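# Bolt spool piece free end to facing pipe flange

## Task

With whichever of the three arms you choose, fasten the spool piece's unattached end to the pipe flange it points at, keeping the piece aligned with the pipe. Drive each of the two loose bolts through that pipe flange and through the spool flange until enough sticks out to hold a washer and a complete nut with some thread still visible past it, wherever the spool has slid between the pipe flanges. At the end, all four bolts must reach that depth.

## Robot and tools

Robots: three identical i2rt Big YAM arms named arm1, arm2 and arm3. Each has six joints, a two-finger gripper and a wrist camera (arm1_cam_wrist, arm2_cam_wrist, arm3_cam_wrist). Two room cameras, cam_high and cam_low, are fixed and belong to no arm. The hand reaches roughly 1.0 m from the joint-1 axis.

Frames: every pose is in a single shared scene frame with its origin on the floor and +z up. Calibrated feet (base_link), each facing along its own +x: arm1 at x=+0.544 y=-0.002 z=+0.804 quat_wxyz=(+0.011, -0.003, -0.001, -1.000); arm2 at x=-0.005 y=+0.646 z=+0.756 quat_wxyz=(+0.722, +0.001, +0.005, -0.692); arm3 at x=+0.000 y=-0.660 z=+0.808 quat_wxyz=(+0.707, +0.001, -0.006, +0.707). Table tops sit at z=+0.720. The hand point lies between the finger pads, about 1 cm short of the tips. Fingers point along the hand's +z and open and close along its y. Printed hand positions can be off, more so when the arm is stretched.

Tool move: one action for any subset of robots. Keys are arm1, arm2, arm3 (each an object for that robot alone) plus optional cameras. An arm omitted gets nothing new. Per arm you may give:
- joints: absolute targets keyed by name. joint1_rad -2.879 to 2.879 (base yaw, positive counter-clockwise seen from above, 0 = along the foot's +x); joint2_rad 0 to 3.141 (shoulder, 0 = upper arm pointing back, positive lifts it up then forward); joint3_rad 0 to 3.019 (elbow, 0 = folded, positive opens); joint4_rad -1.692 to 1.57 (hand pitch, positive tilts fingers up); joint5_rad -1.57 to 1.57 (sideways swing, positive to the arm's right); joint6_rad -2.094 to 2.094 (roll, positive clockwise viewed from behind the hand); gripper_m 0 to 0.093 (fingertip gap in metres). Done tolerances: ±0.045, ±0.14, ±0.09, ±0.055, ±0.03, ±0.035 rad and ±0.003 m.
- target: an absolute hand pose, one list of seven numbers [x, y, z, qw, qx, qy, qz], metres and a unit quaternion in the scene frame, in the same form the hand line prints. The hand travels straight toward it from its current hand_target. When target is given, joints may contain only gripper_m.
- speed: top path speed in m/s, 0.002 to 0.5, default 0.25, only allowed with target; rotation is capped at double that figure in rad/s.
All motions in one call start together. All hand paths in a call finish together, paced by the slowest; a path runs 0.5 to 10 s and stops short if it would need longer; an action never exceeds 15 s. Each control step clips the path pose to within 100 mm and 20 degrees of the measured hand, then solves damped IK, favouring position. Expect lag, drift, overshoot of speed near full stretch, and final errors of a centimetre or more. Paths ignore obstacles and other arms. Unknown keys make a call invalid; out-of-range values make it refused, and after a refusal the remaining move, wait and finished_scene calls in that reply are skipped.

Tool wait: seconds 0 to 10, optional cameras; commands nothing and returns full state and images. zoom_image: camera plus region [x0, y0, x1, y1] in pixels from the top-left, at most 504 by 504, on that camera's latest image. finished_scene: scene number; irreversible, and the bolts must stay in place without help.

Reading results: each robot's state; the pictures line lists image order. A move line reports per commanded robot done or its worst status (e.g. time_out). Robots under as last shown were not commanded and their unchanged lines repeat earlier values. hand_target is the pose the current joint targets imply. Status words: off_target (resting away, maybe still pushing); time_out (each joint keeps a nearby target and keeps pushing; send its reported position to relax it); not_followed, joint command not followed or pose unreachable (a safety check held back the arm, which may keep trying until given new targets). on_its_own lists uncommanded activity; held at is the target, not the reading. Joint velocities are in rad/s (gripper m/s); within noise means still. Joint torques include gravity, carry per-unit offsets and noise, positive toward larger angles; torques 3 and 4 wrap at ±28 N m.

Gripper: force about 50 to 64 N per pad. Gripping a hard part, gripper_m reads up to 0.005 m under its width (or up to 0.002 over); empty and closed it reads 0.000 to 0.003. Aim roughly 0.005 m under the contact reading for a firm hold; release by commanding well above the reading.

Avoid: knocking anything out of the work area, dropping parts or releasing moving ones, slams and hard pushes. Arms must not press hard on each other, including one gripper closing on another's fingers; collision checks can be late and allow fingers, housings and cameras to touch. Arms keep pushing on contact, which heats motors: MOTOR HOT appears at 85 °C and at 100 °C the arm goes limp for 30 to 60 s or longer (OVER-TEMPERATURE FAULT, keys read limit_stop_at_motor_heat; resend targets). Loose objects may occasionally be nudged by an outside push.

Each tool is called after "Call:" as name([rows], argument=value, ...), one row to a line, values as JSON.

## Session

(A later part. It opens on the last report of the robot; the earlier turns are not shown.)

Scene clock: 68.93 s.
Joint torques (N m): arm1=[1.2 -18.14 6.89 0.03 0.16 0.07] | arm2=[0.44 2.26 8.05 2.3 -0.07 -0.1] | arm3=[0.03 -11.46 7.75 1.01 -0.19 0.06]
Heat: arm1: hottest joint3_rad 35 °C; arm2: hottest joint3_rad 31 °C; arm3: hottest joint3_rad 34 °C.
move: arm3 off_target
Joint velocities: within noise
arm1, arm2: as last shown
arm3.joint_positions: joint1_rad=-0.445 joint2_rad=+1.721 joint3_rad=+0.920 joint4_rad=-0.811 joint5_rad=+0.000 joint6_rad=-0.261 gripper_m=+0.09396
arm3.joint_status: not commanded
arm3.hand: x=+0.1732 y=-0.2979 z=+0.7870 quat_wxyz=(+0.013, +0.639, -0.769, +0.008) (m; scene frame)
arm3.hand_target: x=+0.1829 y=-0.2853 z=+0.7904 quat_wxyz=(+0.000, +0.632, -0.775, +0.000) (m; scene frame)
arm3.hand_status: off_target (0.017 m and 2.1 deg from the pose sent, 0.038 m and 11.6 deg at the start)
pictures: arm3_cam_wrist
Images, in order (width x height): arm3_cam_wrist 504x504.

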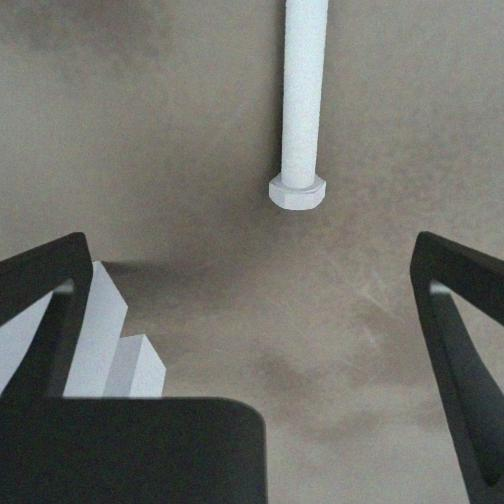

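Call:
move(arm3={"target":[0.196,-0.285,0.756,0,0.6314,-0.7754,0],"speed":0.1}, cameras=["arm3_cam_wrist"])

Scene clock: 73.10 s.
Joint torques (N m): arm1=[1.2 -18.14 6.87 0.06 0.16 0.07] | arm2=[0.44 2.26 8.05 2.3 -0.06 -0.1] | arm3=[-0.03 -12.22 6.98 1.03 -0.17 -0.16]
Heat: arm1: hottest joint3_rad 35 °C; arm2: hottest joint3_rad 31 °C; arm3: hottest joint3_rad 34 °C.
move: arm3 off_target
Joint velocities: within noise
arm1, arm2: as last shown
arm3.joint_positions: joint1_rad=-0.472 joint2_rad=+1.808 joint3_rad=+0.920 joint4_rad=-0.725 joint5_rad=+0.000 joint6_rad=-0.266 gripper_m=+0.09396
arm3.joint_status: not commanded
arm3.hand: x=+0.1858 y=-0.2969 z=+0.7530 quat_wxyz=(+0.014, +0.631, -0.776, +0.007) (m; scene frame)
arm3.hand_target: x=+0.1959 y=-0.2853 z=+0.7563 quat_wxyz=(+0.000, +0.631, -0.775, +0.000) (m; scene frame)
arm3.hand_status: off_target (0.016 m and 1.8 deg from the pose sent, 0.041 m and 2.1 deg at the start)
pictures: arm3_cam_wrist
Images, in order (width x height): arm3_cam_wrist 504x504.

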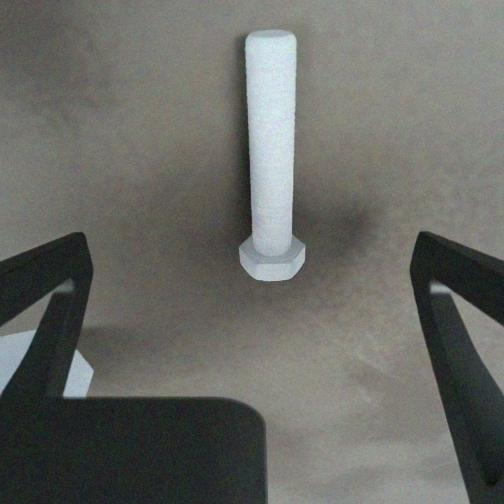

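Call:
move(arm3={"target":[0.199,-0.292,0.739,0,0.6314,-0.7754,0],"speed":0.06}, cameras=["arm3_cam_wrist"])

Scene clock: 77.10 s.
Joint torques (N m): arm1=[1.03 -18.26 6.87 0.02 0.16 0.07] | arm2=[0.44 2.26 8.05 2.3 -0.06 -0.1] | arm3=[-0.09 -12.22 5.26 1.09 -0.17 -0.2]
Heat: arm1: hottest joint3_rad 34 °C; arm2: hottest joint3_rad 32 °C; arm3: hottest joint3_rad 33 °C.
move: arm3 done
Joint velocities: within noise
arm1, arm2: as last shown
arm3.joint_positions: joint1_rad=-0.484 joint2_rad=+1.836 joint3_rad=+0.920 joint4_rad=-0.674 joint5_rad=+0.000 joint6_rad=-0.279 gripper_m=+0.09396
arm3.joint_status: not commanded
arm3.hand: x=+0.1937 y=-0.2929 z=+0.7419 quat_wxyz=(+0.003, +0.631, -0.775, +0.003) (m; scene frame)
arm3.hand_target: x=+0.1989 y=-0.2920 z=+0.7391 quat_wxyz=(+0.000, +0.631, -0.775, +0.000) (m; scene frame)
arm3.hand_status: done (0.006 m and 0.5 deg from the pose sent, 0.020 m and 1.8 deg at the start)
pictures: arm3_cam_wrist
Images, in order (width x height): arm3_cam_wrist 504x504.

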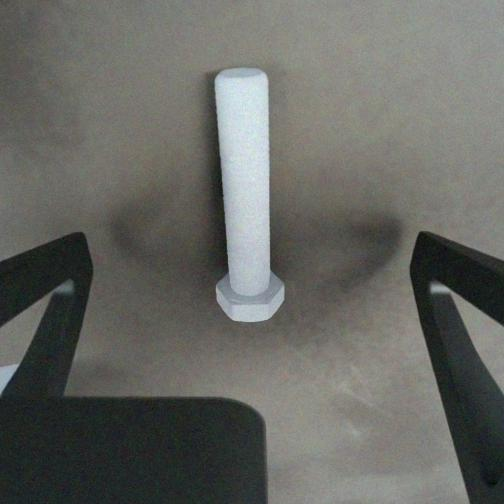

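Call:
move(arm3={"target":[0.1965,-0.3085,0.7285,0,0.6428,-0.766,0],"speed":0.06}, cameras=["arm3_cam_wrist"])

Scene clock: 81.10 s.
Joint torques (N m): arm1=[1.14 -18.2 6.87 0.05 0.15 0.08] | arm2=[0.44 2.26 8.05 2.29 -0.06 -0.1] | arm3=[-0.5 -12.04 3.85 1.25 -0.16 -0.24]
Heat: arm1: hottest joint3_rad 34 °C; arm2: hottest joint3_rad 32 °C; arm3: hottest joint3_rad 33 °C.
move: arm3 done
Joint velocities: within noise
arm1, arm2: as last shown
arm3.joint_positions: joint1_rad=-0.495 joint2_rad=+1.836 joint3_rad=+0.884 joint4_rad=-0.633 joint5_rad=+0.000 joint6_rad=-0.319 gripper_m=+0.09396
arm3.joint_status: not commanded
arm3.hand: x=+0.1929 y=-0.3037 z=+0.7335 quat_wxyz=(+0.001, +0.642, -0.766, +0.002) (m; scene frame)
arm3.hand_target: x=+0.1963 y=-0.3086 z=+0.7286 quat_wxyz=(+0.000, +0.643, -0.766, +0.000) (m; scene frame)
arm3.hand_status: done (0.008 m and 0.2 deg from the pose sent, 0.021 m and 1.8 deg at the start)
pictures: arm3_cam_wrist
Images, in order (width x height): arm3_cam_wrist 504x504.

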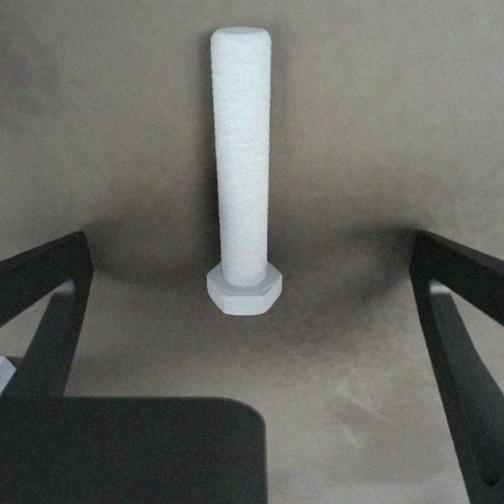

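Call:
move(arm3={"target":[0.1925,-0.3145,0.729,0,0.645,-0.764,0],"speed":0.05}, cameras=["arm3_cam_wrist"])

Call:
move(arm3={"joints":{"gripper_m":0.004}}, cameras=["arm3_cam_wrist"])

Scene clock: 84.87 s.
Joint torques (N m): arm1=[1.14 -18.08 6.89 0.06 0.15 0.07] | arm2=[0.38 2.26 8.06 2.3 -0.07 -0.09] | arm3=[-0.03 -12.16 3.54 0.92 -0.16 -0.2]
Heat: arm1: hottest joint3_rad 34 °C; arm2: hottest joint3_rad 32 °C; arm3: hottest joint3_rad 33 °C.
move: arm3 done
Joint velocities: within noise
arm1, arm2: as last shown
arm3.joint_positions: joint1_rad=-0.497 joint2_rad=+1.826 joint3_rad=+0.867 joint4_rad=-0.612 joint5_rad=+0.000 joint6_rad=-0.324 gripper_m=+0.09396
arm3.joint_status: not commanded
arm3.hand: x=+0.1924 y=-0.3061 z=+0.7333 quat_wxyz=(-0.005, +0.644, -0.765, -0.001) (m; scene frame)
arm3.hand_target: x=+0.1925 y=-0.3144 z=+0.7291 quat_wxyz=(+0.000, +0.645, -0.764, +0.000) (m; scene frame)
arm3.hand_status: done (0.009 m and 0.6 deg from the pose sent, 0.012 m and 0.5 deg at the start)
pictures: arm3_cam_wrist
Images, in order (width x height): arm3_cam_wrist 504x504.

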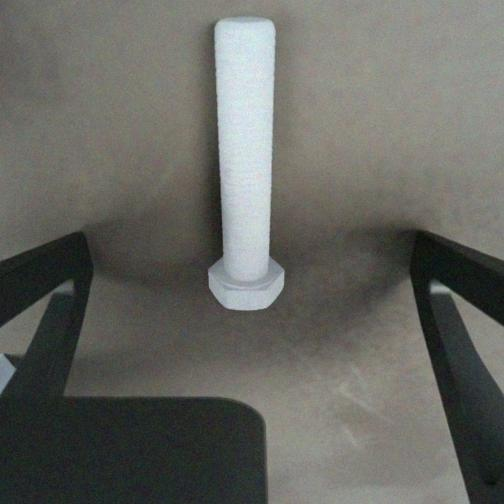

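Scene clock: 85.60 s.
Joint torques (N m): arm1=[1.2 -18.14 6.89 0.03 0.17 0.07] | arm2=[0.44 2.26 8.05 2.3 -0.06 -0.1] | arm3=[-0.15 -11.99 3.75 0.87 -0.16 -0.17]
Heat: arm1: hottest joint3_rad 34 °C; arm2: hottest joint3_rad 32 °C; arm3: hottest joint3_rad 33 °C.
move: arm3 off_target
Joint velocities: within noise
arm1: as last shown
arm2.joint_positions: joint1_rad=-0.314 joint2_rad=+0.536 joint3_rad=+1.343 joint4_rad=-1.211 joint5_rad=-0.221 joint6_rad=-0.105 gripper_m=+0.09396
arm2.joint_status: not commanded
arm2.hand: x=-0.0250 y=+0.4220 z=+1.3171 quat_wxyz=(-0.380, -0.595, -0.585, +0.400) (m; scene frame)
arm2.hand_target: x=-0.0240 y=+0.4252 z=+1.3289 quat_wxyz=(-0.386, -0.588, -0.581, +0.410) (m; scene frame)
arm2.hand_status: not commanded
arm3.joint_positions: joint1_rad=-0.497 joint2_rad=+1.824 joint3_rad=+0.863 joint4_rad=-0.612 joint5_rad=+0.000 joint6_rad=-0.327 gripper_m=+0.01820
arm3.joint_status: gripper_m off_target (ended at +0.01822, target +0.00400)
arm3.hand: x=+0.1917 y=-0.3074 z=+0.7334 quat_wxyz=(-0.004, +0.645, -0.764, -0.001) (m; scene frame)
arm3.hand_target: x=+0.1924 y=-0.3144 z=+0.7291 quat_wxyz=(+0.000, +0.645, -0.764, +0.000) (m; scene frame)
arm3.hand_status: not commanded
pictures: arm3_cam_wrist
Images, in order (width x height): arm3_cam_wrist 504x504.

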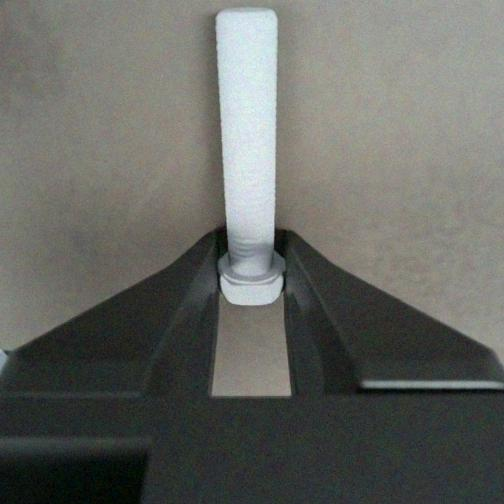

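Call:
move(arm3={"target":[0.190,-0.335,0.82,-0.0479,0.7272,-0.6828,-0.0510],"speed":0.12}, cameras=[])

Call:
move(arm3={"target":[0.150,-0.330,0.895,-0.0479,0.7272,-0.6828,-0.0510],"speed":0.15}, cameras=[])

Call:
move(arm3={"target":[0.101,-0.303,0.890,-0.0479,0.7272,-0.6828,-0.0510],"speed":0.1}, cameras=["cam_low","cam_high","arm3_cam_wrist"])

Call:
zoom_image(camera="cam_low", region=[354, 130, 474, 250])

Call:
zoom_image(camera="cam_high", region=[320, 220, 390, 290])

Scene clock: 95.97 s.
Joint torques (N m): arm1=[1.2 -18.2 6.87 0.05 0.16 0.07] | arm2=[0.44 2.26 8.05 2.3 -0.06 -0.1] | arm3=[-0.21 -10.75 6.09 0.34 -0.33 -0.18]
Heat: arm1: hottest joint3_rad 34 °C; arm2: hottest joint3_rad 32 °C; arm3: hottest joint3_rad 32 °C.
move: arm3 done
Joint velocities: within noise
arm1, arm2: as last shown
arm3.joint_positions: joint1_rad=-0.554 joint2_rad=+1.537 joint3_rad=+0.775 joint4_rad=-0.708 joint5_rad=-0.079 joint6_rad=-0.612 gripper_m=+0.01820
arm3.joint_status: not commanded
arm3.hand: x=+0.1874 y=-0.3320 z=+0.8155 quat_wxyz=(-0.047, +0.727, -0.683, -0.049) (m; scene frame)
arm3.hand_target: x=+0.1899 y=-0.3349 z=+0.8199 quat_wxyz=(-0.048, +0.727, -0.683, -0.051) (m; scene frame)
arm3.hand_status: done (0.006 m and 0.2 deg from the pose sent, 0.091 m and 15.3 deg at the start)
pictures: none
No camera images: "cameras" was empty.

Scene clock: 97.37 s.
Joint torques (N m): arm1=[1.14 -18.14 6.86 0.03 0.16 0.07] | arm2=[0.44 2.26 8.05 2.29 -0.07 -0.1] | arm3=[1.38 -9 11.12 0.24 -0.02 0]
Heat: arm1: hottest joint3_rad 34 °C; arm2: hottest joint3_rad 32 °C; arm3: hottest joint3_rad 32 °C.
move: arm3 off_target
Joint velocities: within noise
arm1.joint_positions: joint1_rad=+0.175 joint2_rad=+1.832 joint3_rad=+1.316 joint4_rad=-1.094 joint5_rad=-0.004 joint6_rad=+1.709 gripper_m=+0.03118
arm1.joint_status: not commanded
arm1.hand: x=+0.0468 y=-0.1014 z=+0.8524 quat_wxyz=(+0.012, -0.727, +0.686, -0.012) (m; scene frame)
arm1.hand_target: x=+0.0432 y=-0.1040 z=+0.8722 quat_wxyz=(+0.000, -0.729, +0.685, +0.000) (m; scene frame)
arm1.hand_status: not commanded
arm2: as last shown
arm3.joint_positions: joint1_rad=-0.470 joint2_rad=+1.356 joint3_rad=+0.779 joint4_rad=-0.936 joint5_rad=-0.076 joint6_rad=-0.529 gripper_m=+0.01820
arm3.joint_status: not commanded
arm3.hand: x=+0.1430 y=-0.3506 z=+0.8731 quat_wxyz=(-0.023, +0.728, -0.684, -0.045) (m; scene frame)
arm3.hand_target: x=+0.1496 y=-0.3308 z=+0.8952 quat_wxyz=(-0.048, +0.727, -0.683, -0.051) (m; scene frame)
arm3.hand_status: off_target (0.031 m and 3.0 deg from the pose sent, 0.088 m and 0.2 deg at the start)
pictures: none
No camera images: "cameras" was empty.

Scene clock: 98.87 s.
Joint torques (N m): arm1=[1.14 -18.14 6.91 0.05 0.16 0.07] | arm2=[0.44 2.26 8.03 2.29 -0.06 -0.1] | arm3=[1.14 -7.65 10.43 1.14 -0.21 0.04]
Heat: arm1: hottest joint3_rad 34 °C; arm2: hottest joint3_rad 32 °C; arm3: hottest joint3_rad 32 °C.
move: arm3 off_target
Joint velocities: within noise
arm1, arm2: as last shown
arm3.joint_positions: joint1_rad=-0.308 joint2_rad=+1.361 joint3_rad=+0.795 joint4_rad=-0.933 joint5_rad=-0.052 joint6_rad=-0.371 gripper_m=+0.01820
arm3.joint_status: not commanded
arm3.hand: x=+0.0971 y=-0.3253 z=+0.8767 quat_wxyz=(-0.027, +0.729, -0.683, -0.040) (m; scene frame)
arm3.hand_target: x=+0.1007 y=-0.3040 z=+0.8904 quat_wxyz=(-0.048, +0.727, -0.683, -0.051) (m; scene frame)
arm3.hand_status: off_target (0.026 m and 2.8 deg from the pose sent, 0.066 m and 3.0 deg at the start)
pictures: arm3_cam_wrist, cam_high, cam_low
Images, in order (width x height): arm3_cam_wrist 504x504, cam_high 504x504, cam_low 504x504.

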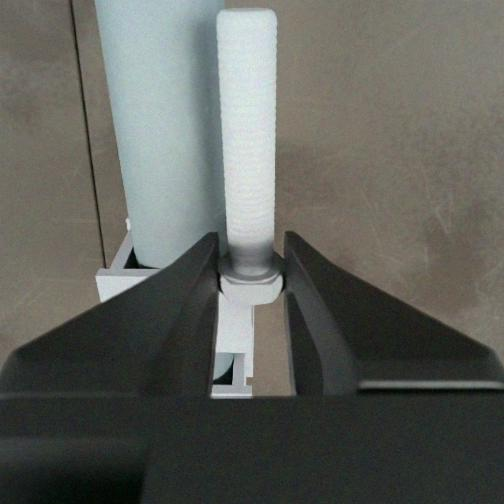

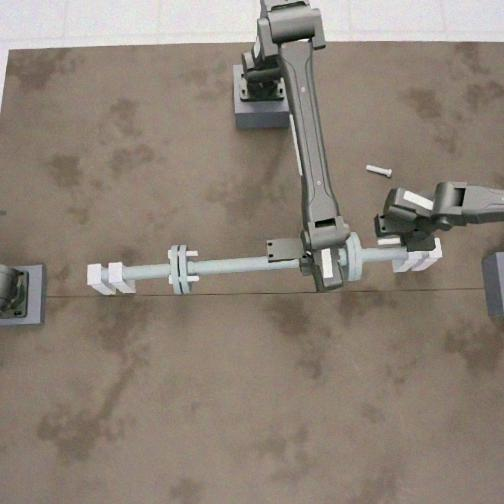

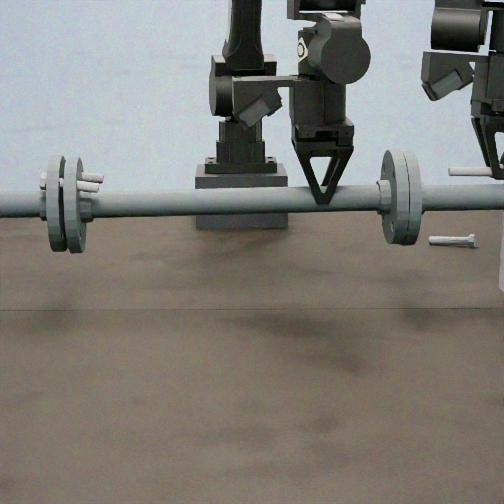

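Scaled by 4.200 from the camera's 504x504 image, which has a finer 720x720 frame.

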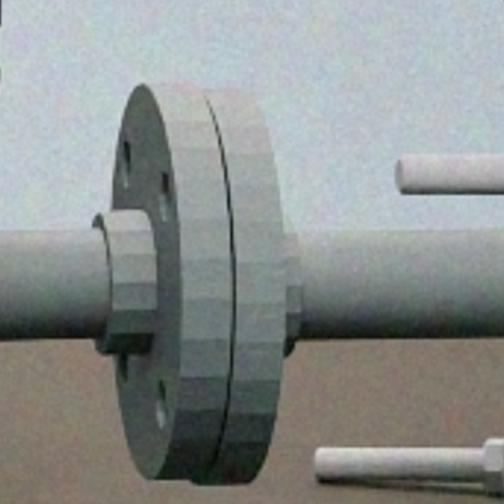

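Scaled by 7.200 from the camera's 504x504 image, which has a finer 720x720 frame.

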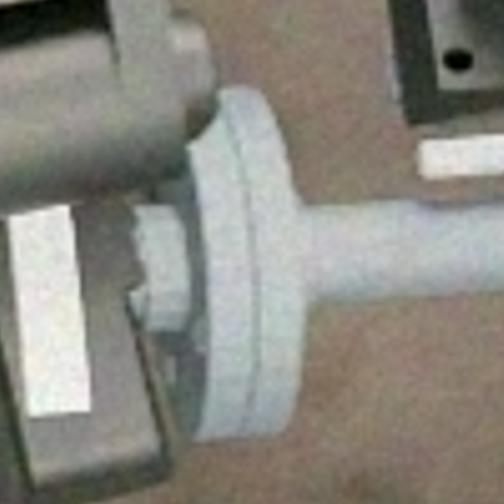

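Call:
move(arm3={"target":[0.103,-0.268,0.894,-0.0479,0.7272,-0.6828,-0.0510],"speed":0.06}, cameras=["cam_low","cam_high"])

Call:
zoom_image(camera="cam_low", region=[354, 130, 474, 250])

Call:
zoom_image(camera="cam_high", region=[320, 220, 390, 290])

Scene clock: 105.87 s.
Joint torques (N m): arm1=[1.2 -18.2 6.86 0.05 0.16 0.07] | arm2=[0.44 2.26 8.03 2.29 -0.07 -0.1] | arm3=[1.38 -9 11.19 0.73 -0.11 0.03]
Heat: arm1: hottest joint3_rad 34 °C; arm2: hottest joint3_rad 32 °C; arm3: hottest joint3_rad 33 °C.
move: arm3 off_target
Joint velocities: within noise
arm1, arm2: as last shown
arm3.joint_positions: joint1_rad=-0.290 joint2_rad=+1.442 joint3_rad=+0.881 joint4_rad=-0.933 joint5_rad=-0.052 joint6_rad=-0.348 gripper_m=+0.01820
arm3.joint_status: not commanded
arm3.hand: x=+0.1006 y=-0.2917 z=+0.8783 quat_wxyz=(-0.028, +0.728, -0.684, -0.041) (m; scene frame)
arm3.hand_target: x=+0.1027 y=-0.2691 z=+0.8944 quat_wxyz=(-0.048, +0.727, -0.683, -0.051) (m; scene frame)
arm3.hand_status: off_target (0.029 m and 2.6 deg from the pose sent, 0.060 m and 2.7 deg at the start)
pictures: cam_high, cam_low
Images, in order (width x height): cam_high 504x504, cam_low 504x504.

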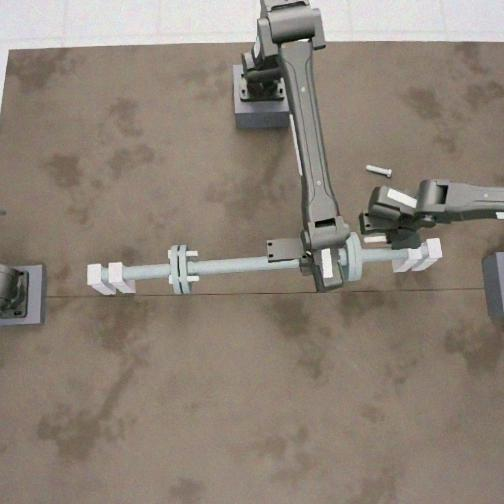

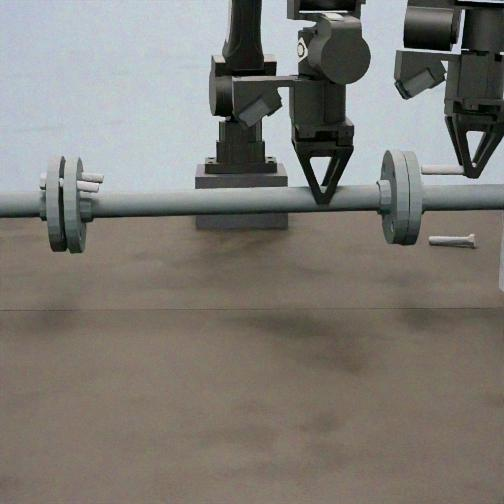

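Scaled by 4.200 from the camera's 504x504 image, which has a finer 720x720 frame.

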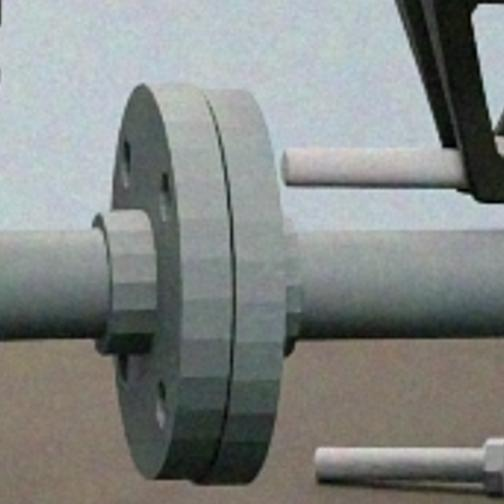

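Scaled by 7.200 from the camera's 504x504 image, which has a finer 720x720 frame.

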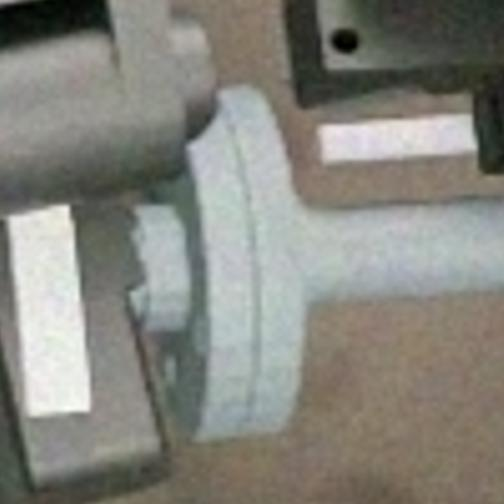

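Call:
move(arm3={"target":[0.1018,-0.240,0.8945,-0.0479,0.7272,-0.6828,-0.0510],"speed":0.05}, cameras=["cam_low","cam_high"])

Call:
zoom_image(camera="cam_low", region=[354, 130, 474, 250])

Call:
zoom_image(camera="cam_high", region=[320, 220, 390, 290])

Scene clock: 115.60 s.
Joint torques (N m): arm1=[1.08 -18.2 6.87 0.03 0.16 0.07] | arm2=[0.44 2.2 8.05 2.3 -0.06 -0.1] | arm3=[1.49 -9.93 11.33 0.51 0 0.01]
Heat: arm1: hottest joint3_rad 34 °C; arm2: hottest joint3_rad 33 °C; arm3: hottest joint3_rad 35 °C.
move: arm3 off_target
Joint velocities: within noise
arm1, arm2: as last shown
arm3.joint_positions: joint1_rad=-0.268 joint2_rad=+1.508 joint3_rad=+0.953 joint4_rad=-0.933 joint5_rad=-0.052 joint6_rad=-0.328 gripper_m=+0.01820
arm3.joint_status: not commanded
arm3.hand: x=+0.1000 y=-0.2624 z=+0.8787 quat_wxyz=(-0.030, +0.728, -0.684, -0.043) (m; scene frame)
arm3.hand_target: x=+0.1014 y=-0.2410 z=+0.8948 quat_wxyz=(-0.048, +0.727, -0.683, -0.051) (m; scene frame)
arm3.hand_status: off_target (0.027 m and 2.2 deg from the pose sent, 0.054 m and 2.5 deg at the start)
pictures: cam_high, cam_low
Images, in order (width x height): cam_high 504x504, cam_low 504x504.

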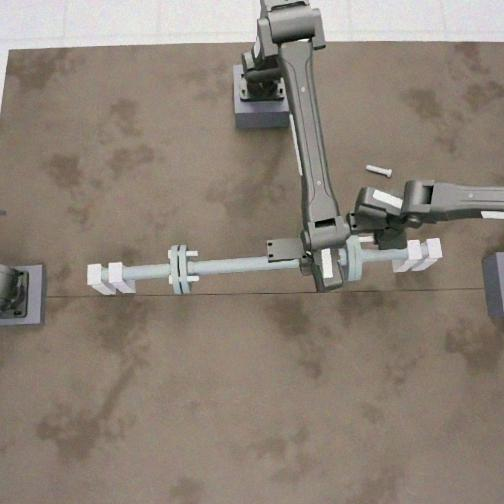

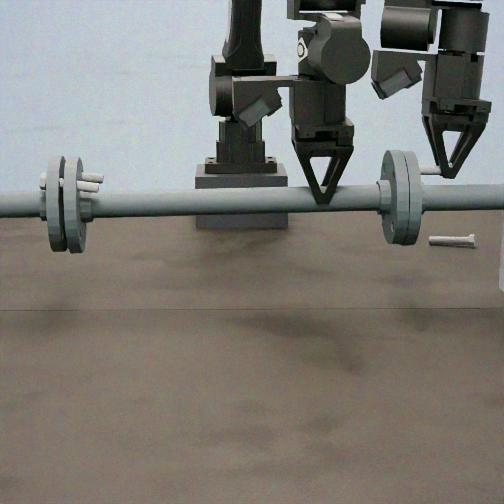

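Scaled by 4.200 from the camera's 504x504 image, which has a finer 720x720 frame.

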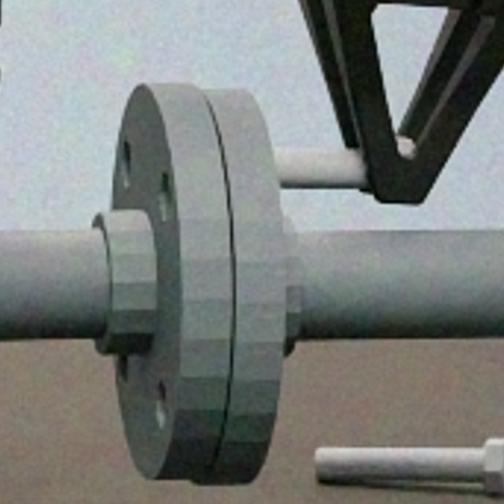

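Scaled by 7.200 from the camera's 504x504 image, which has a finer 720x720 frame.

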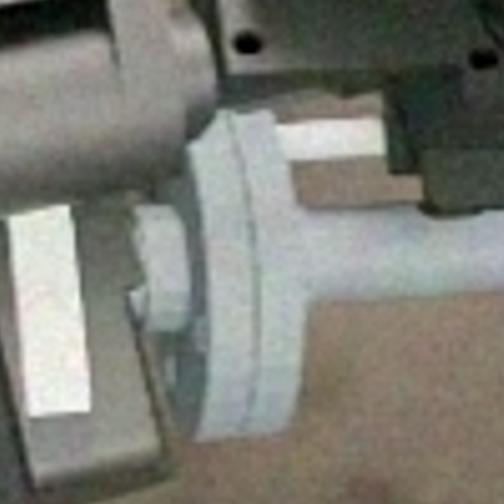

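Call:
move(arm3={"target":[0.1005,-0.222,0.8945,-0.0479,0.7272,-0.6828,-0.0510],"speed":0.05}, cameras=["cam_low","cam_high"])

Call:
zoom_image(camera="cam_low", region=[354, 130, 474, 250])

Call:
zoom_image(camera="cam_high", region=[320, 220, 390, 290])

Scene clock: 121.07 s.
Joint torques (N m): arm1=[1.2 -18.2 6.9 0.09 -0.1 0.07] | arm2=[0.44 2.2 8.03 2.29 -0.07 -0.1] | arm3=[1.55 -10.4 12.4 0.87 -0.08 0.04]
Heat: arm1: hottest joint3_rad 34 °C; arm2: hottest joint3_rad 33 °C; arm3: hottest joint3_rad 35 °C.
move: arm3 off_target
Joint velocities: within noise
arm1.joint_positions: joint1_rad=+0.174 joint2_rad=+1.832 joint3_rad=+1.316 joint4_rad=-1.095 joint5_rad=+0.003 joint6_rad=+1.709 gripper_m=+0.03118
arm1.joint_status: not commanded
arm1.hand: x=+0.0468 y=-0.1000 z=+0.8525 quat_wxyz=(+0.014, -0.727, +0.686, -0.009) (m; scene frame)
arm1.hand_target: x=+0.0432 y=-0.1039 z=+0.8723 quat_wxyz=(+0.000, -0.729, +0.685, +0.000) (m; scene frame)
arm1.hand_status: not commanded
arm2: as last shown
arm3.joint_positions: joint1_rad=-0.259 joint2_rad=+1.543 joint3_rad=+0.985 joint4_rad=-0.952 joint5_rad=-0.048 joint6_rad=-0.314 gripper_m=+0.01820
arm3.joint_status: not commanded
arm3.hand: x=+0.0988 y=-0.2547 z=+0.8754 quat_wxyz=(-0.021, +0.726, -0.686, -0.036) (m; scene frame)
arm3.hand_target: x=+0.0999 y=-0.2240 z=+0.8953 quat_wxyz=(-0.048, +0.727, -0.683, -0.051) (m; scene frame)
arm3.hand_status: off_target (0.038 m and 3.6 deg from the pose sent, 0.043 m and 2.2 deg at the start)
pictures: cam_high, cam_low
Images, in order (width x height): cam_high 504x504, cam_low 504x504.

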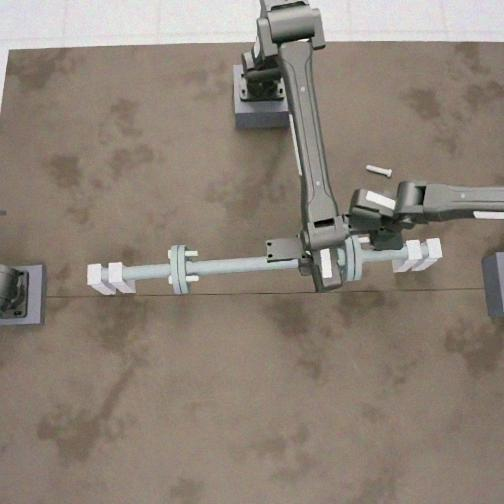

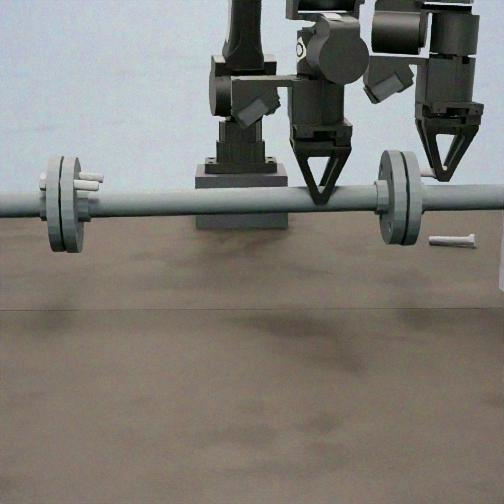

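Scaled by 4.200 from the camera's 504x504 image, which has a finer 720x720 frame.

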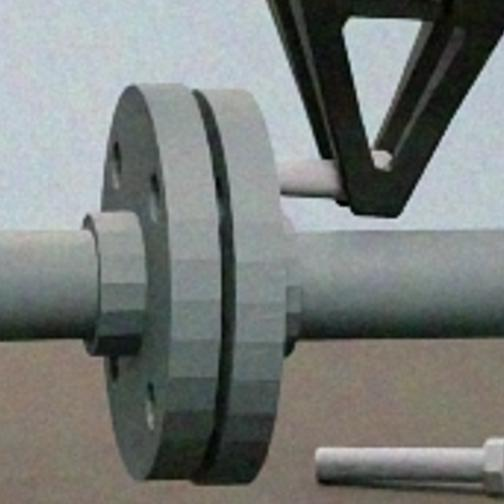

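Scaled by 7.200 from the camera's 504x504 image, which has a finer 720x720 frame.

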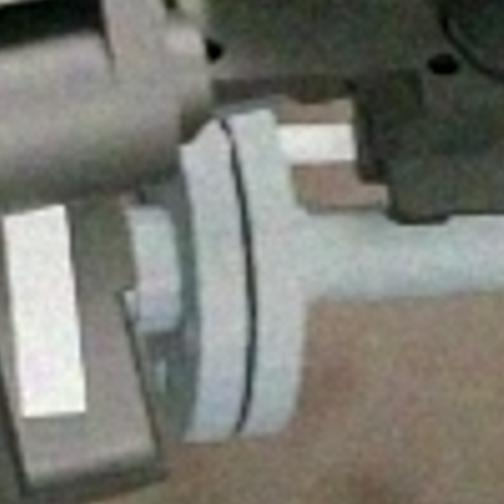

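Call:
move(arm1={"target":[0.044,-0.104,0.862,0,0.729,-0.685,0],"speed":0.05}, arm3={"target":[0.1010,-0.242,0.8945,-0.0479,0.7272,-0.6828,-0.0510],"speed":0.05}, cameras=["cam_low","cam_high"])

Call:
zoom_image(camera="cam_low", region=[354, 130, 474, 250])

Call:
zoom_image(camera="cam_high", region=[320, 220, 390, 290])

Scene clock: 126.73 s.
Joint torques (N m): arm1=[1.2 -17.38 6.56 0.68 0.06 0.09] | arm2=[0.44 2.26 8.05 2.29 -0.07 -0.1] | arm3=[0.79 -12.63 8.59 1.2 -0.12 -0.09]
Heat: arm1: hottest joint3_rad 34 °C; arm2: hottest joint3_rad 33 °C; arm3: hottest joint3_rad 36 °C.
move: arm1 off_target; arm3 off_target
Joint velocities: within noise
arm1.joint_positions: joint1_rad=+0.174 joint2_rad=+1.832 joint3_rad=+1.304 joint4_rad=-1.083 joint5_rad=-0.001 joint6_rad=+1.708 gripper_m=+0.03118
arm1.joint_status: not commanded
arm1.hand: x=+0.0490 y=-0.1003 z=+0.8487 quat_wxyz=(+0.013, -0.727, +0.686, -0.011) (m; scene frame)
arm1.hand_target: x=+0.0442 y=-0.1039 z=+0.8620 quat_wxyz=(+0.000, -0.729, +0.685, +0.000) (m; scene frame)
arm1.hand_status: off_target (0.015 m and 1.9 deg from the pose sent, 0.011 m and 2.0 deg at the start)
arm2: as last shown
arm3.joint_positions: joint1_rad=-0.259 joint2_rad=+1.531 joint3_rad=+0.985 joint4_rad=-0.952 joint5_rad=-0.048 joint6_rad=-0.313 gripper_m=+0.01820
arm3.joint_status: not commanded
arm3.hand: x=+0.0989 y=-0.2539 z=+0.8802 quat_wxyz=(-0.026, +0.726, -0.686, -0.039) (m; scene frame)
arm3.hand_target: x=+0.1008 y=-0.2423 z=+0.8947 quat_wxyz=(-0.048, +0.727, -0.683, -0.051) (m; scene frame)
arm3.hand_status: off_target (0.019 m and 2.9 deg from the pose sent, 0.023 m and 3.5 deg at the start)
pictures: cam_high, cam_low
Images, in order (width x height): cam_high 504x504, cam_low 504x504.

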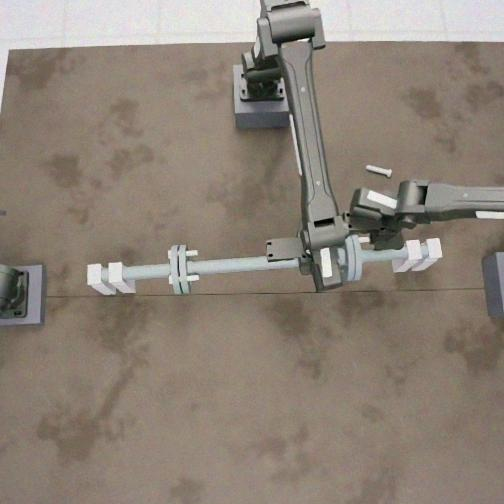

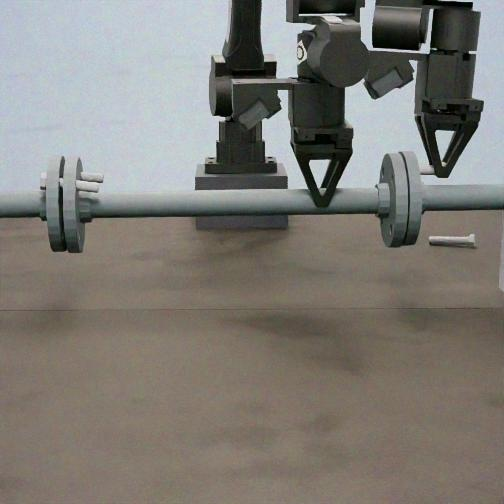

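Scaled by 4.200 from the camera's 504x504 image, which has a finer 720x720 frame.

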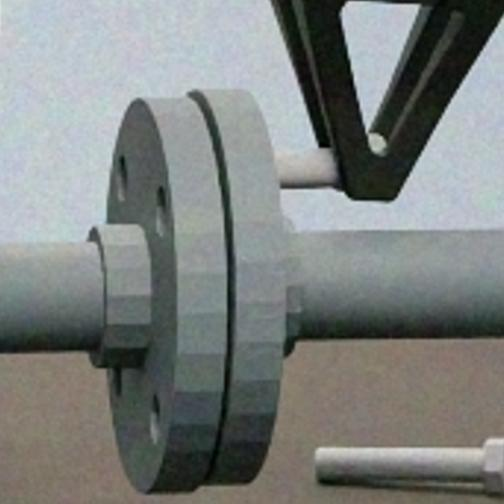

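Scaled by 7.200 from the camera's 504x504 image, which has a finer 720x720 frame.

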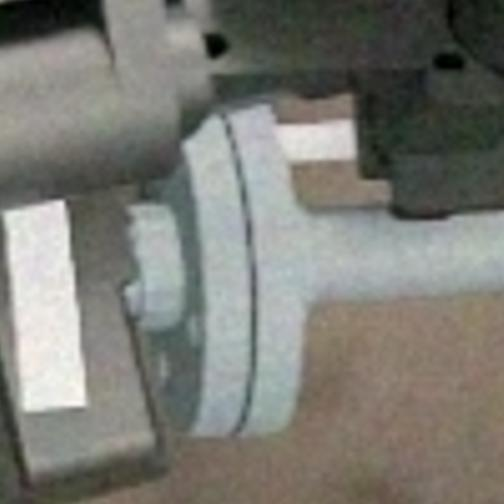

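Call:
move(arm1={"target":[0.041,-0.104,0.869,0,0.729,-0.685,0],"speed":0.05}, cameras=["cam_low","cam_high"])

Call:
zoom_image(camera="cam_low", region=[354, 130, 474, 250])

Call:
zoom_image(camera="cam_high", region=[320, 220, 390, 290])

Scene clock: 132.67 s.
Joint torques (N m): arm1=[1.08 -17.61 7.76 0.03 0.06 0.07] | arm2=[0.44 2.26 8.05 2.3 -0.06 -0.1] | arm3=[0.73 -12.63 8.57 1.2 -0.12 -0.1]
Heat: arm1: hottest joint3_rad 34 °C; arm2: hottest joint3_rad 33 °C; arm3: hottest joint3_rad 36 °C.
move: arm1 off_target
Joint velocities: within noise
arm1.joint_positions: joint1_rad=+0.174 joint2_rad=+1.832 joint3_rad=+1.304 joint4_rad=-1.087 joint5_rad=-0.001 joint6_rad=+1.708 gripper_m=+0.03118
arm1.joint_status: not commanded
arm1.hand: x=+0.0500 y=-0.1001 z=+0.8487 quat_wxyz=(+0.015, -0.727, +0.686, -0.012) (m; scene frame)
arm1.hand_target: x=+0.0415 y=-0.1038 z=+0.8689 quat_wxyz=(+0.000, -0.729, +0.685, +0.000) (m; scene frame)
arm1.hand_status: off_target (0.023 m and 2.2 deg from the pose sent, 0.022 m and 1.9 deg at the start)
arm2.joint_positions: joint1_rad=-0.314 joint2_rad=+0.536 joint3_rad=+1.343 joint4_rad=-1.211 joint5_rad=-0.221 joint6_rad=-0.105 gripper_m=+0.09396
arm2.joint_status: not commanded
arm2.hand: x=-0.0250 y=+0.4220 z=+1.3171 quat_wxyz=(-0.380, -0.595, -0.585, +0.400) (m; scene frame)
arm2.hand_target: x=-0.0240 y=+0.4252 z=+1.3289 quat_wxyz=(-0.386, -0.588, -0.581, +0.410) (m; scene frame)
arm2.hand_status: not commanded
arm3: as last shown
pictures: cam_high, cam_low
Images, in order (width x height): cam_high 504x504, cam_low 504x504.

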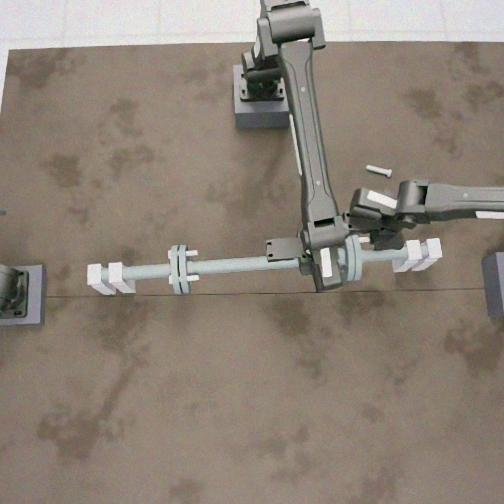

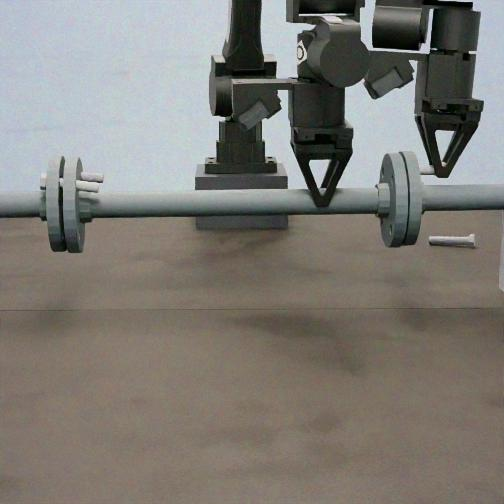

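Scaled by 4.200 from the camera's 504x504 image, which has a finer 720x720 frame.

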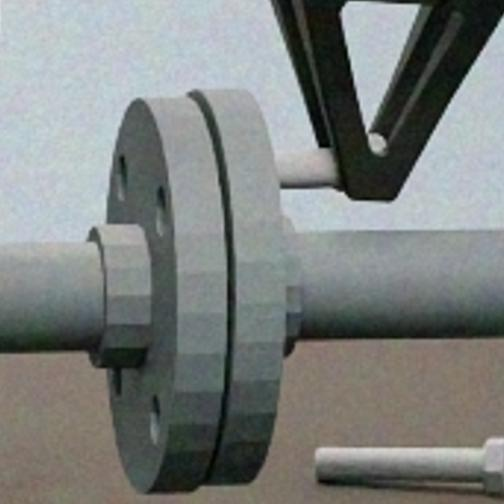

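Scaled by 7.200 from the camera's 504x504 image, which has a finer 720x720 frame.

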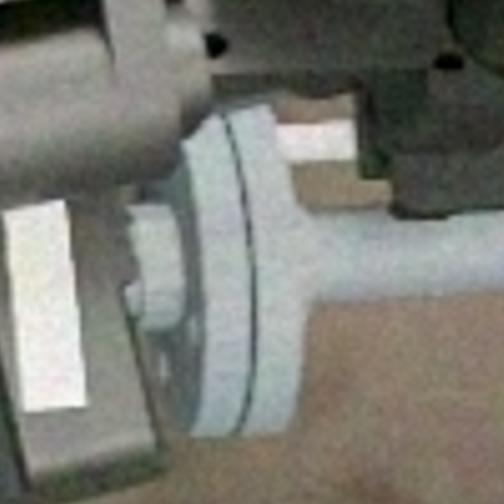

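Raise a touch while pushing the bolt, letting it slip past the right height.

Call:
move(arm1={"target":[0.038,-0.104,0.873,0,0.729,-0.685,0],"speed":0.05}, cameras=["cam_low"])

Call:
zoom_image(camera="cam_low", region=[354, 130, 474, 250])

Call:
move(arm3={"target":[0.1005,-0.226,0.8925,-0.0479,0.7272,-0.6828,-0.0510],"speed":0.05}, cameras=["cam_low","cam_high"])

Call:
zoom_image(camera="cam_low", region=[354, 130, 474, 250])

Call:
zoom_image(camera="cam_high", region=[320, 220, 390, 290])

Scene clock: 137.83 s.
Joint torques (N m): arm1=[1.03 -17.44 8.7 -0.29 0.06 0.06] | arm2=[0.44 2.26 8.03 2.29 -0.07 -0.1] | arm3=[0.79 -12.57 8.57 1.2 -0.11 -0.09]
Heat: arm1: hottest joint3_rad 34 °C; arm2: hottest joint3_rad 33 °C; arm3: hottest joint3_rad 35 °C.
move: arm1 off_target
Joint velocities: within noise
arm1.joint_positions: joint1_rad=+0.174 joint2_rad=+1.832 joint3_rad=+1.304 joint4_rad=-1.093 joint5_rad=-0.001 joint6_rad=+1.708 gripper_m=+0.03118
arm1.joint_status: not commanded
arm1.hand: x=+0.0514 y=-0.0998 z=+0.8488 quat_wxyz=(+0.017, -0.727, +0.686, -0.013) (m; scene frame)
arm1.hand_target: x=+0.0388 y=-0.1038 z=+0.8730 quat_wxyz=(+0.000, -0.729, +0.685, +0.000) (m; scene frame)
arm1.hand_status: off_target (0.028 m and 2.5 deg from the pose sent, 0.027 m and 2.2 deg at the start)
arm2, arm3: as last shown
pictures: cam_low
Images, in order (width x height): cam_low 504x504.

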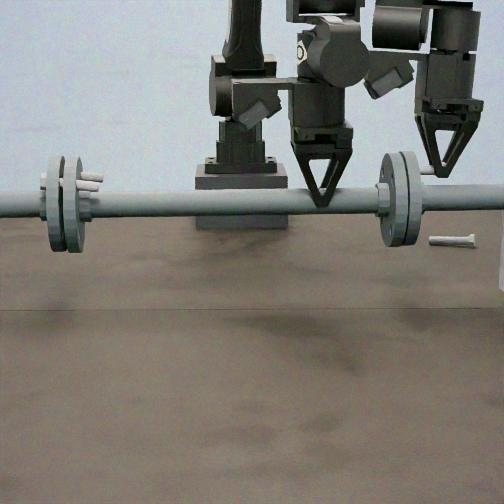

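Scaled by 4.200 from the camera's 504x504 image, which has a finer 720x720 frame.

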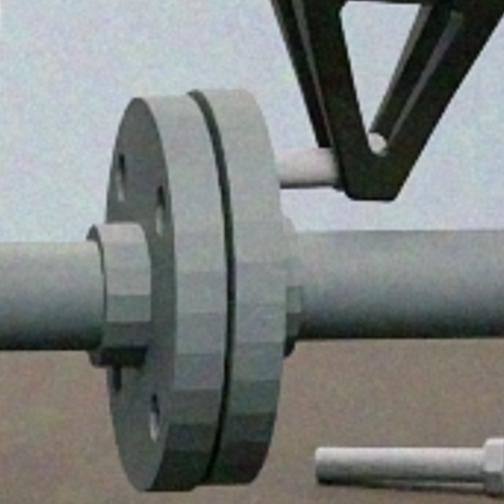

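Scene clock: 138.80 s.
Joint torques (N m): arm1=[1.03 -17.44 8.69 -0.29 0.06 0.05] | arm2=[0.38 2.26 8.05 2.29 -0.07 -0.1] | arm3=[1.49 -10.29 11.4 1.18 -0.09 0.01]
Heat: arm1: hottest joint3_rad 34 °C; arm2: hottest joint3_rad 33 °C; arm3: hottest joint3_rad 35 °C.
move: arm3 off_target
Joint velocities: within noise
arm1, arm2: as last shown
arm3.joint_positions: joint1_rad=-0.258 joint2_rad=+1.538 joint3_rad=+0.986 joint4_rad=-0.952 joint5_rad=-0.048 joint6_rad=-0.313 gripper_m=+0.01820
arm3.joint_status: not commanded
arm3.hand: x=+0.0986 y=-0.2537 z=+0.8778 quat_wxyz=(-0.023, +0.727, -0.686, -0.038) (m; scene frame)
arm3.hand_target: x=+0.1000 y=-0.2274 z=+0.8932 quat_wxyz=(-0.048, +0.727, -0.683, -0.051) (m; scene frame)
arm3.hand_status: off_target (0.031 m and 3.2 deg from the pose sent, 0.031 m and 2.9 deg at the start)
pictures: cam_high, cam_low
Images, in order (width x height): cam_high 504x504, cam_low 504x504.

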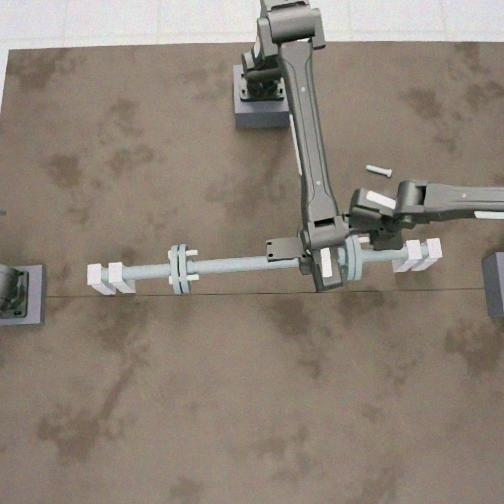

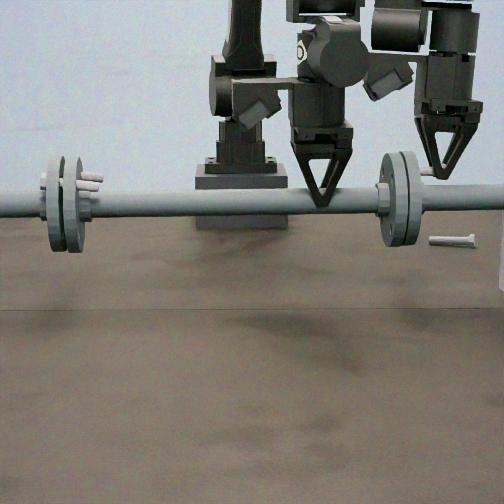

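Scaled by 4.200 from the camera's 504x504 image, which has a finer 720x720 frame.

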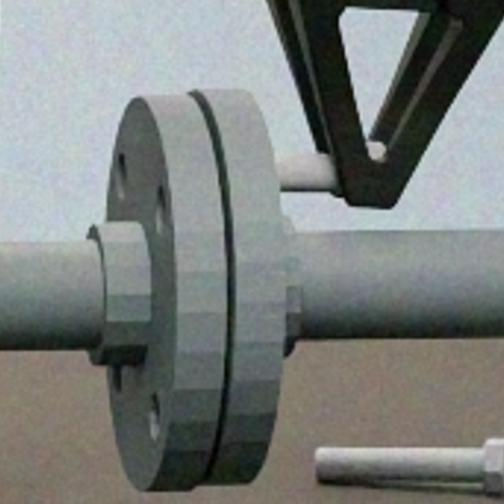

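Scaled by 7.200 from the camera's 504x504 image, which has a finer 720x720 frame.

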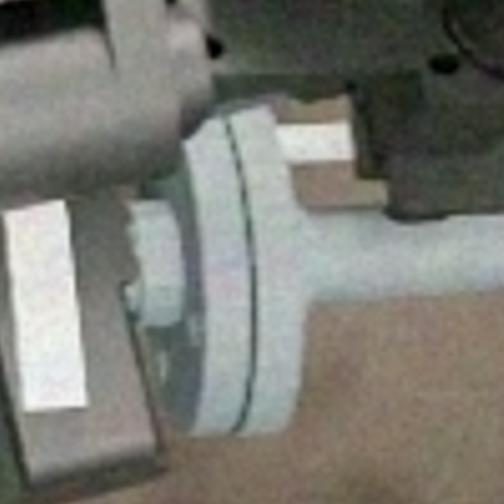

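Call:
move(arm1={"target":[0.030,-0.104,0.872,0,0.729,-0.685,0],"speed":0.05}, cameras=["cam_low","cam_high"])

Call:
zoom_image(camera="cam_low", region=[354, 130, 474, 250])

Call:
zoom_image(camera="cam_high", region=[320, 220, 390, 290])

Scene clock: 142.43 s.
Joint torques (N m): arm1=[0.79 -16.26 9.84 -0.03 0.07 0.03] | arm2=[0.5 2.26 8.05 2.3 -0.07 -0.09] | arm3=[1.61 -10.46 11.14 1.2 -0.1 0]
Heat: arm1: hottest joint3_rad 34 °C; arm2: hottest joint3_rad 33 °C; arm3: hottest joint3_rad 36 °C.
move: arm1 off_target
Joint velocities: within noise
arm1.joint_positions: joint1_rad=+0.174 joint2_rad=+1.832 joint3_rad=+1.312 joint4_rad=-1.104 joint5_rad=-0.001 joint6_rad=+1.708 gripper_m=+0.03118
arm1.joint_status: not commanded
arm1.hand: x=+0.0507 y=-0.1000 z=+0.8515 quat_wxyz=(+0.018, -0.728, +0.686, -0.014) (m; scene frame)
arm1.hand_target: x=+0.0311 y=-0.1038 z=+0.8724 quat_wxyz=(+0.000, -0.729, +0.685, +0.000) (m; scene frame)
arm1.hand_status: off_target (0.029 m and 2.7 deg from the pose sent, 0.032 m and 2.5 deg at the start)
arm2: as last shown
arm3.joint_positions: joint1_rad=-0.258 joint2_rad=+1.540 joint3_rad=+0.990 joint4_rad=-0.952 joint5_rad=-0.048 joint6_rad=-0.313 gripper_m=+0.01820
arm3.joint_status: not commanded
arm3.hand: x=+0.0988 y=-0.2523 z=+0.8784 quat_wxyz=(-0.024, +0.727, -0.685, -0.038) (m; scene frame)
arm3.hand_target: x=+0.1001 y=-0.2274 z=+0.8932 quat_wxyz=(-0.048, +0.727, -0.683, -0.051) (m; scene frame)
arm3.hand_status: not commanded
pictures: cam_high, cam_low
Images, in order (width x height): cam_high 504x504, cam_low 504x504.

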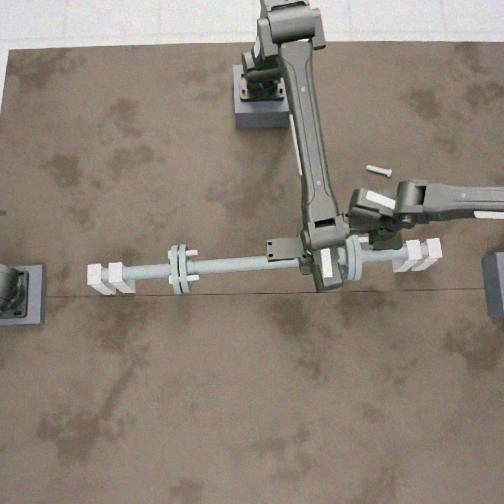

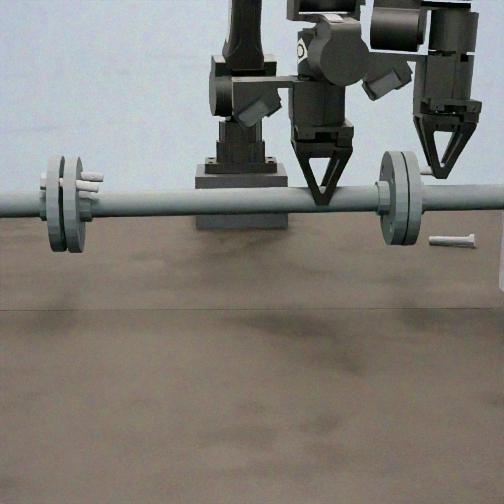

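Scaled by 4.200 from the camera's 504x504 image, which has a finer 720x720 frame.

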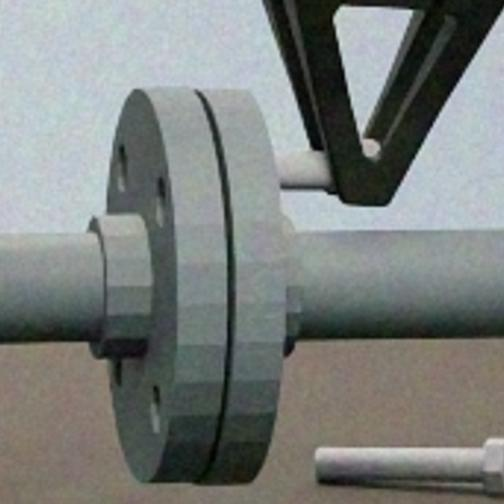

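Scaled by 7.200 from the camera's 504x504 image, which has a finer 720x720 frame.

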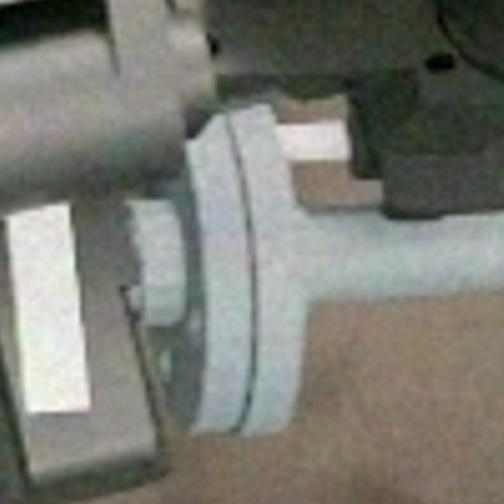

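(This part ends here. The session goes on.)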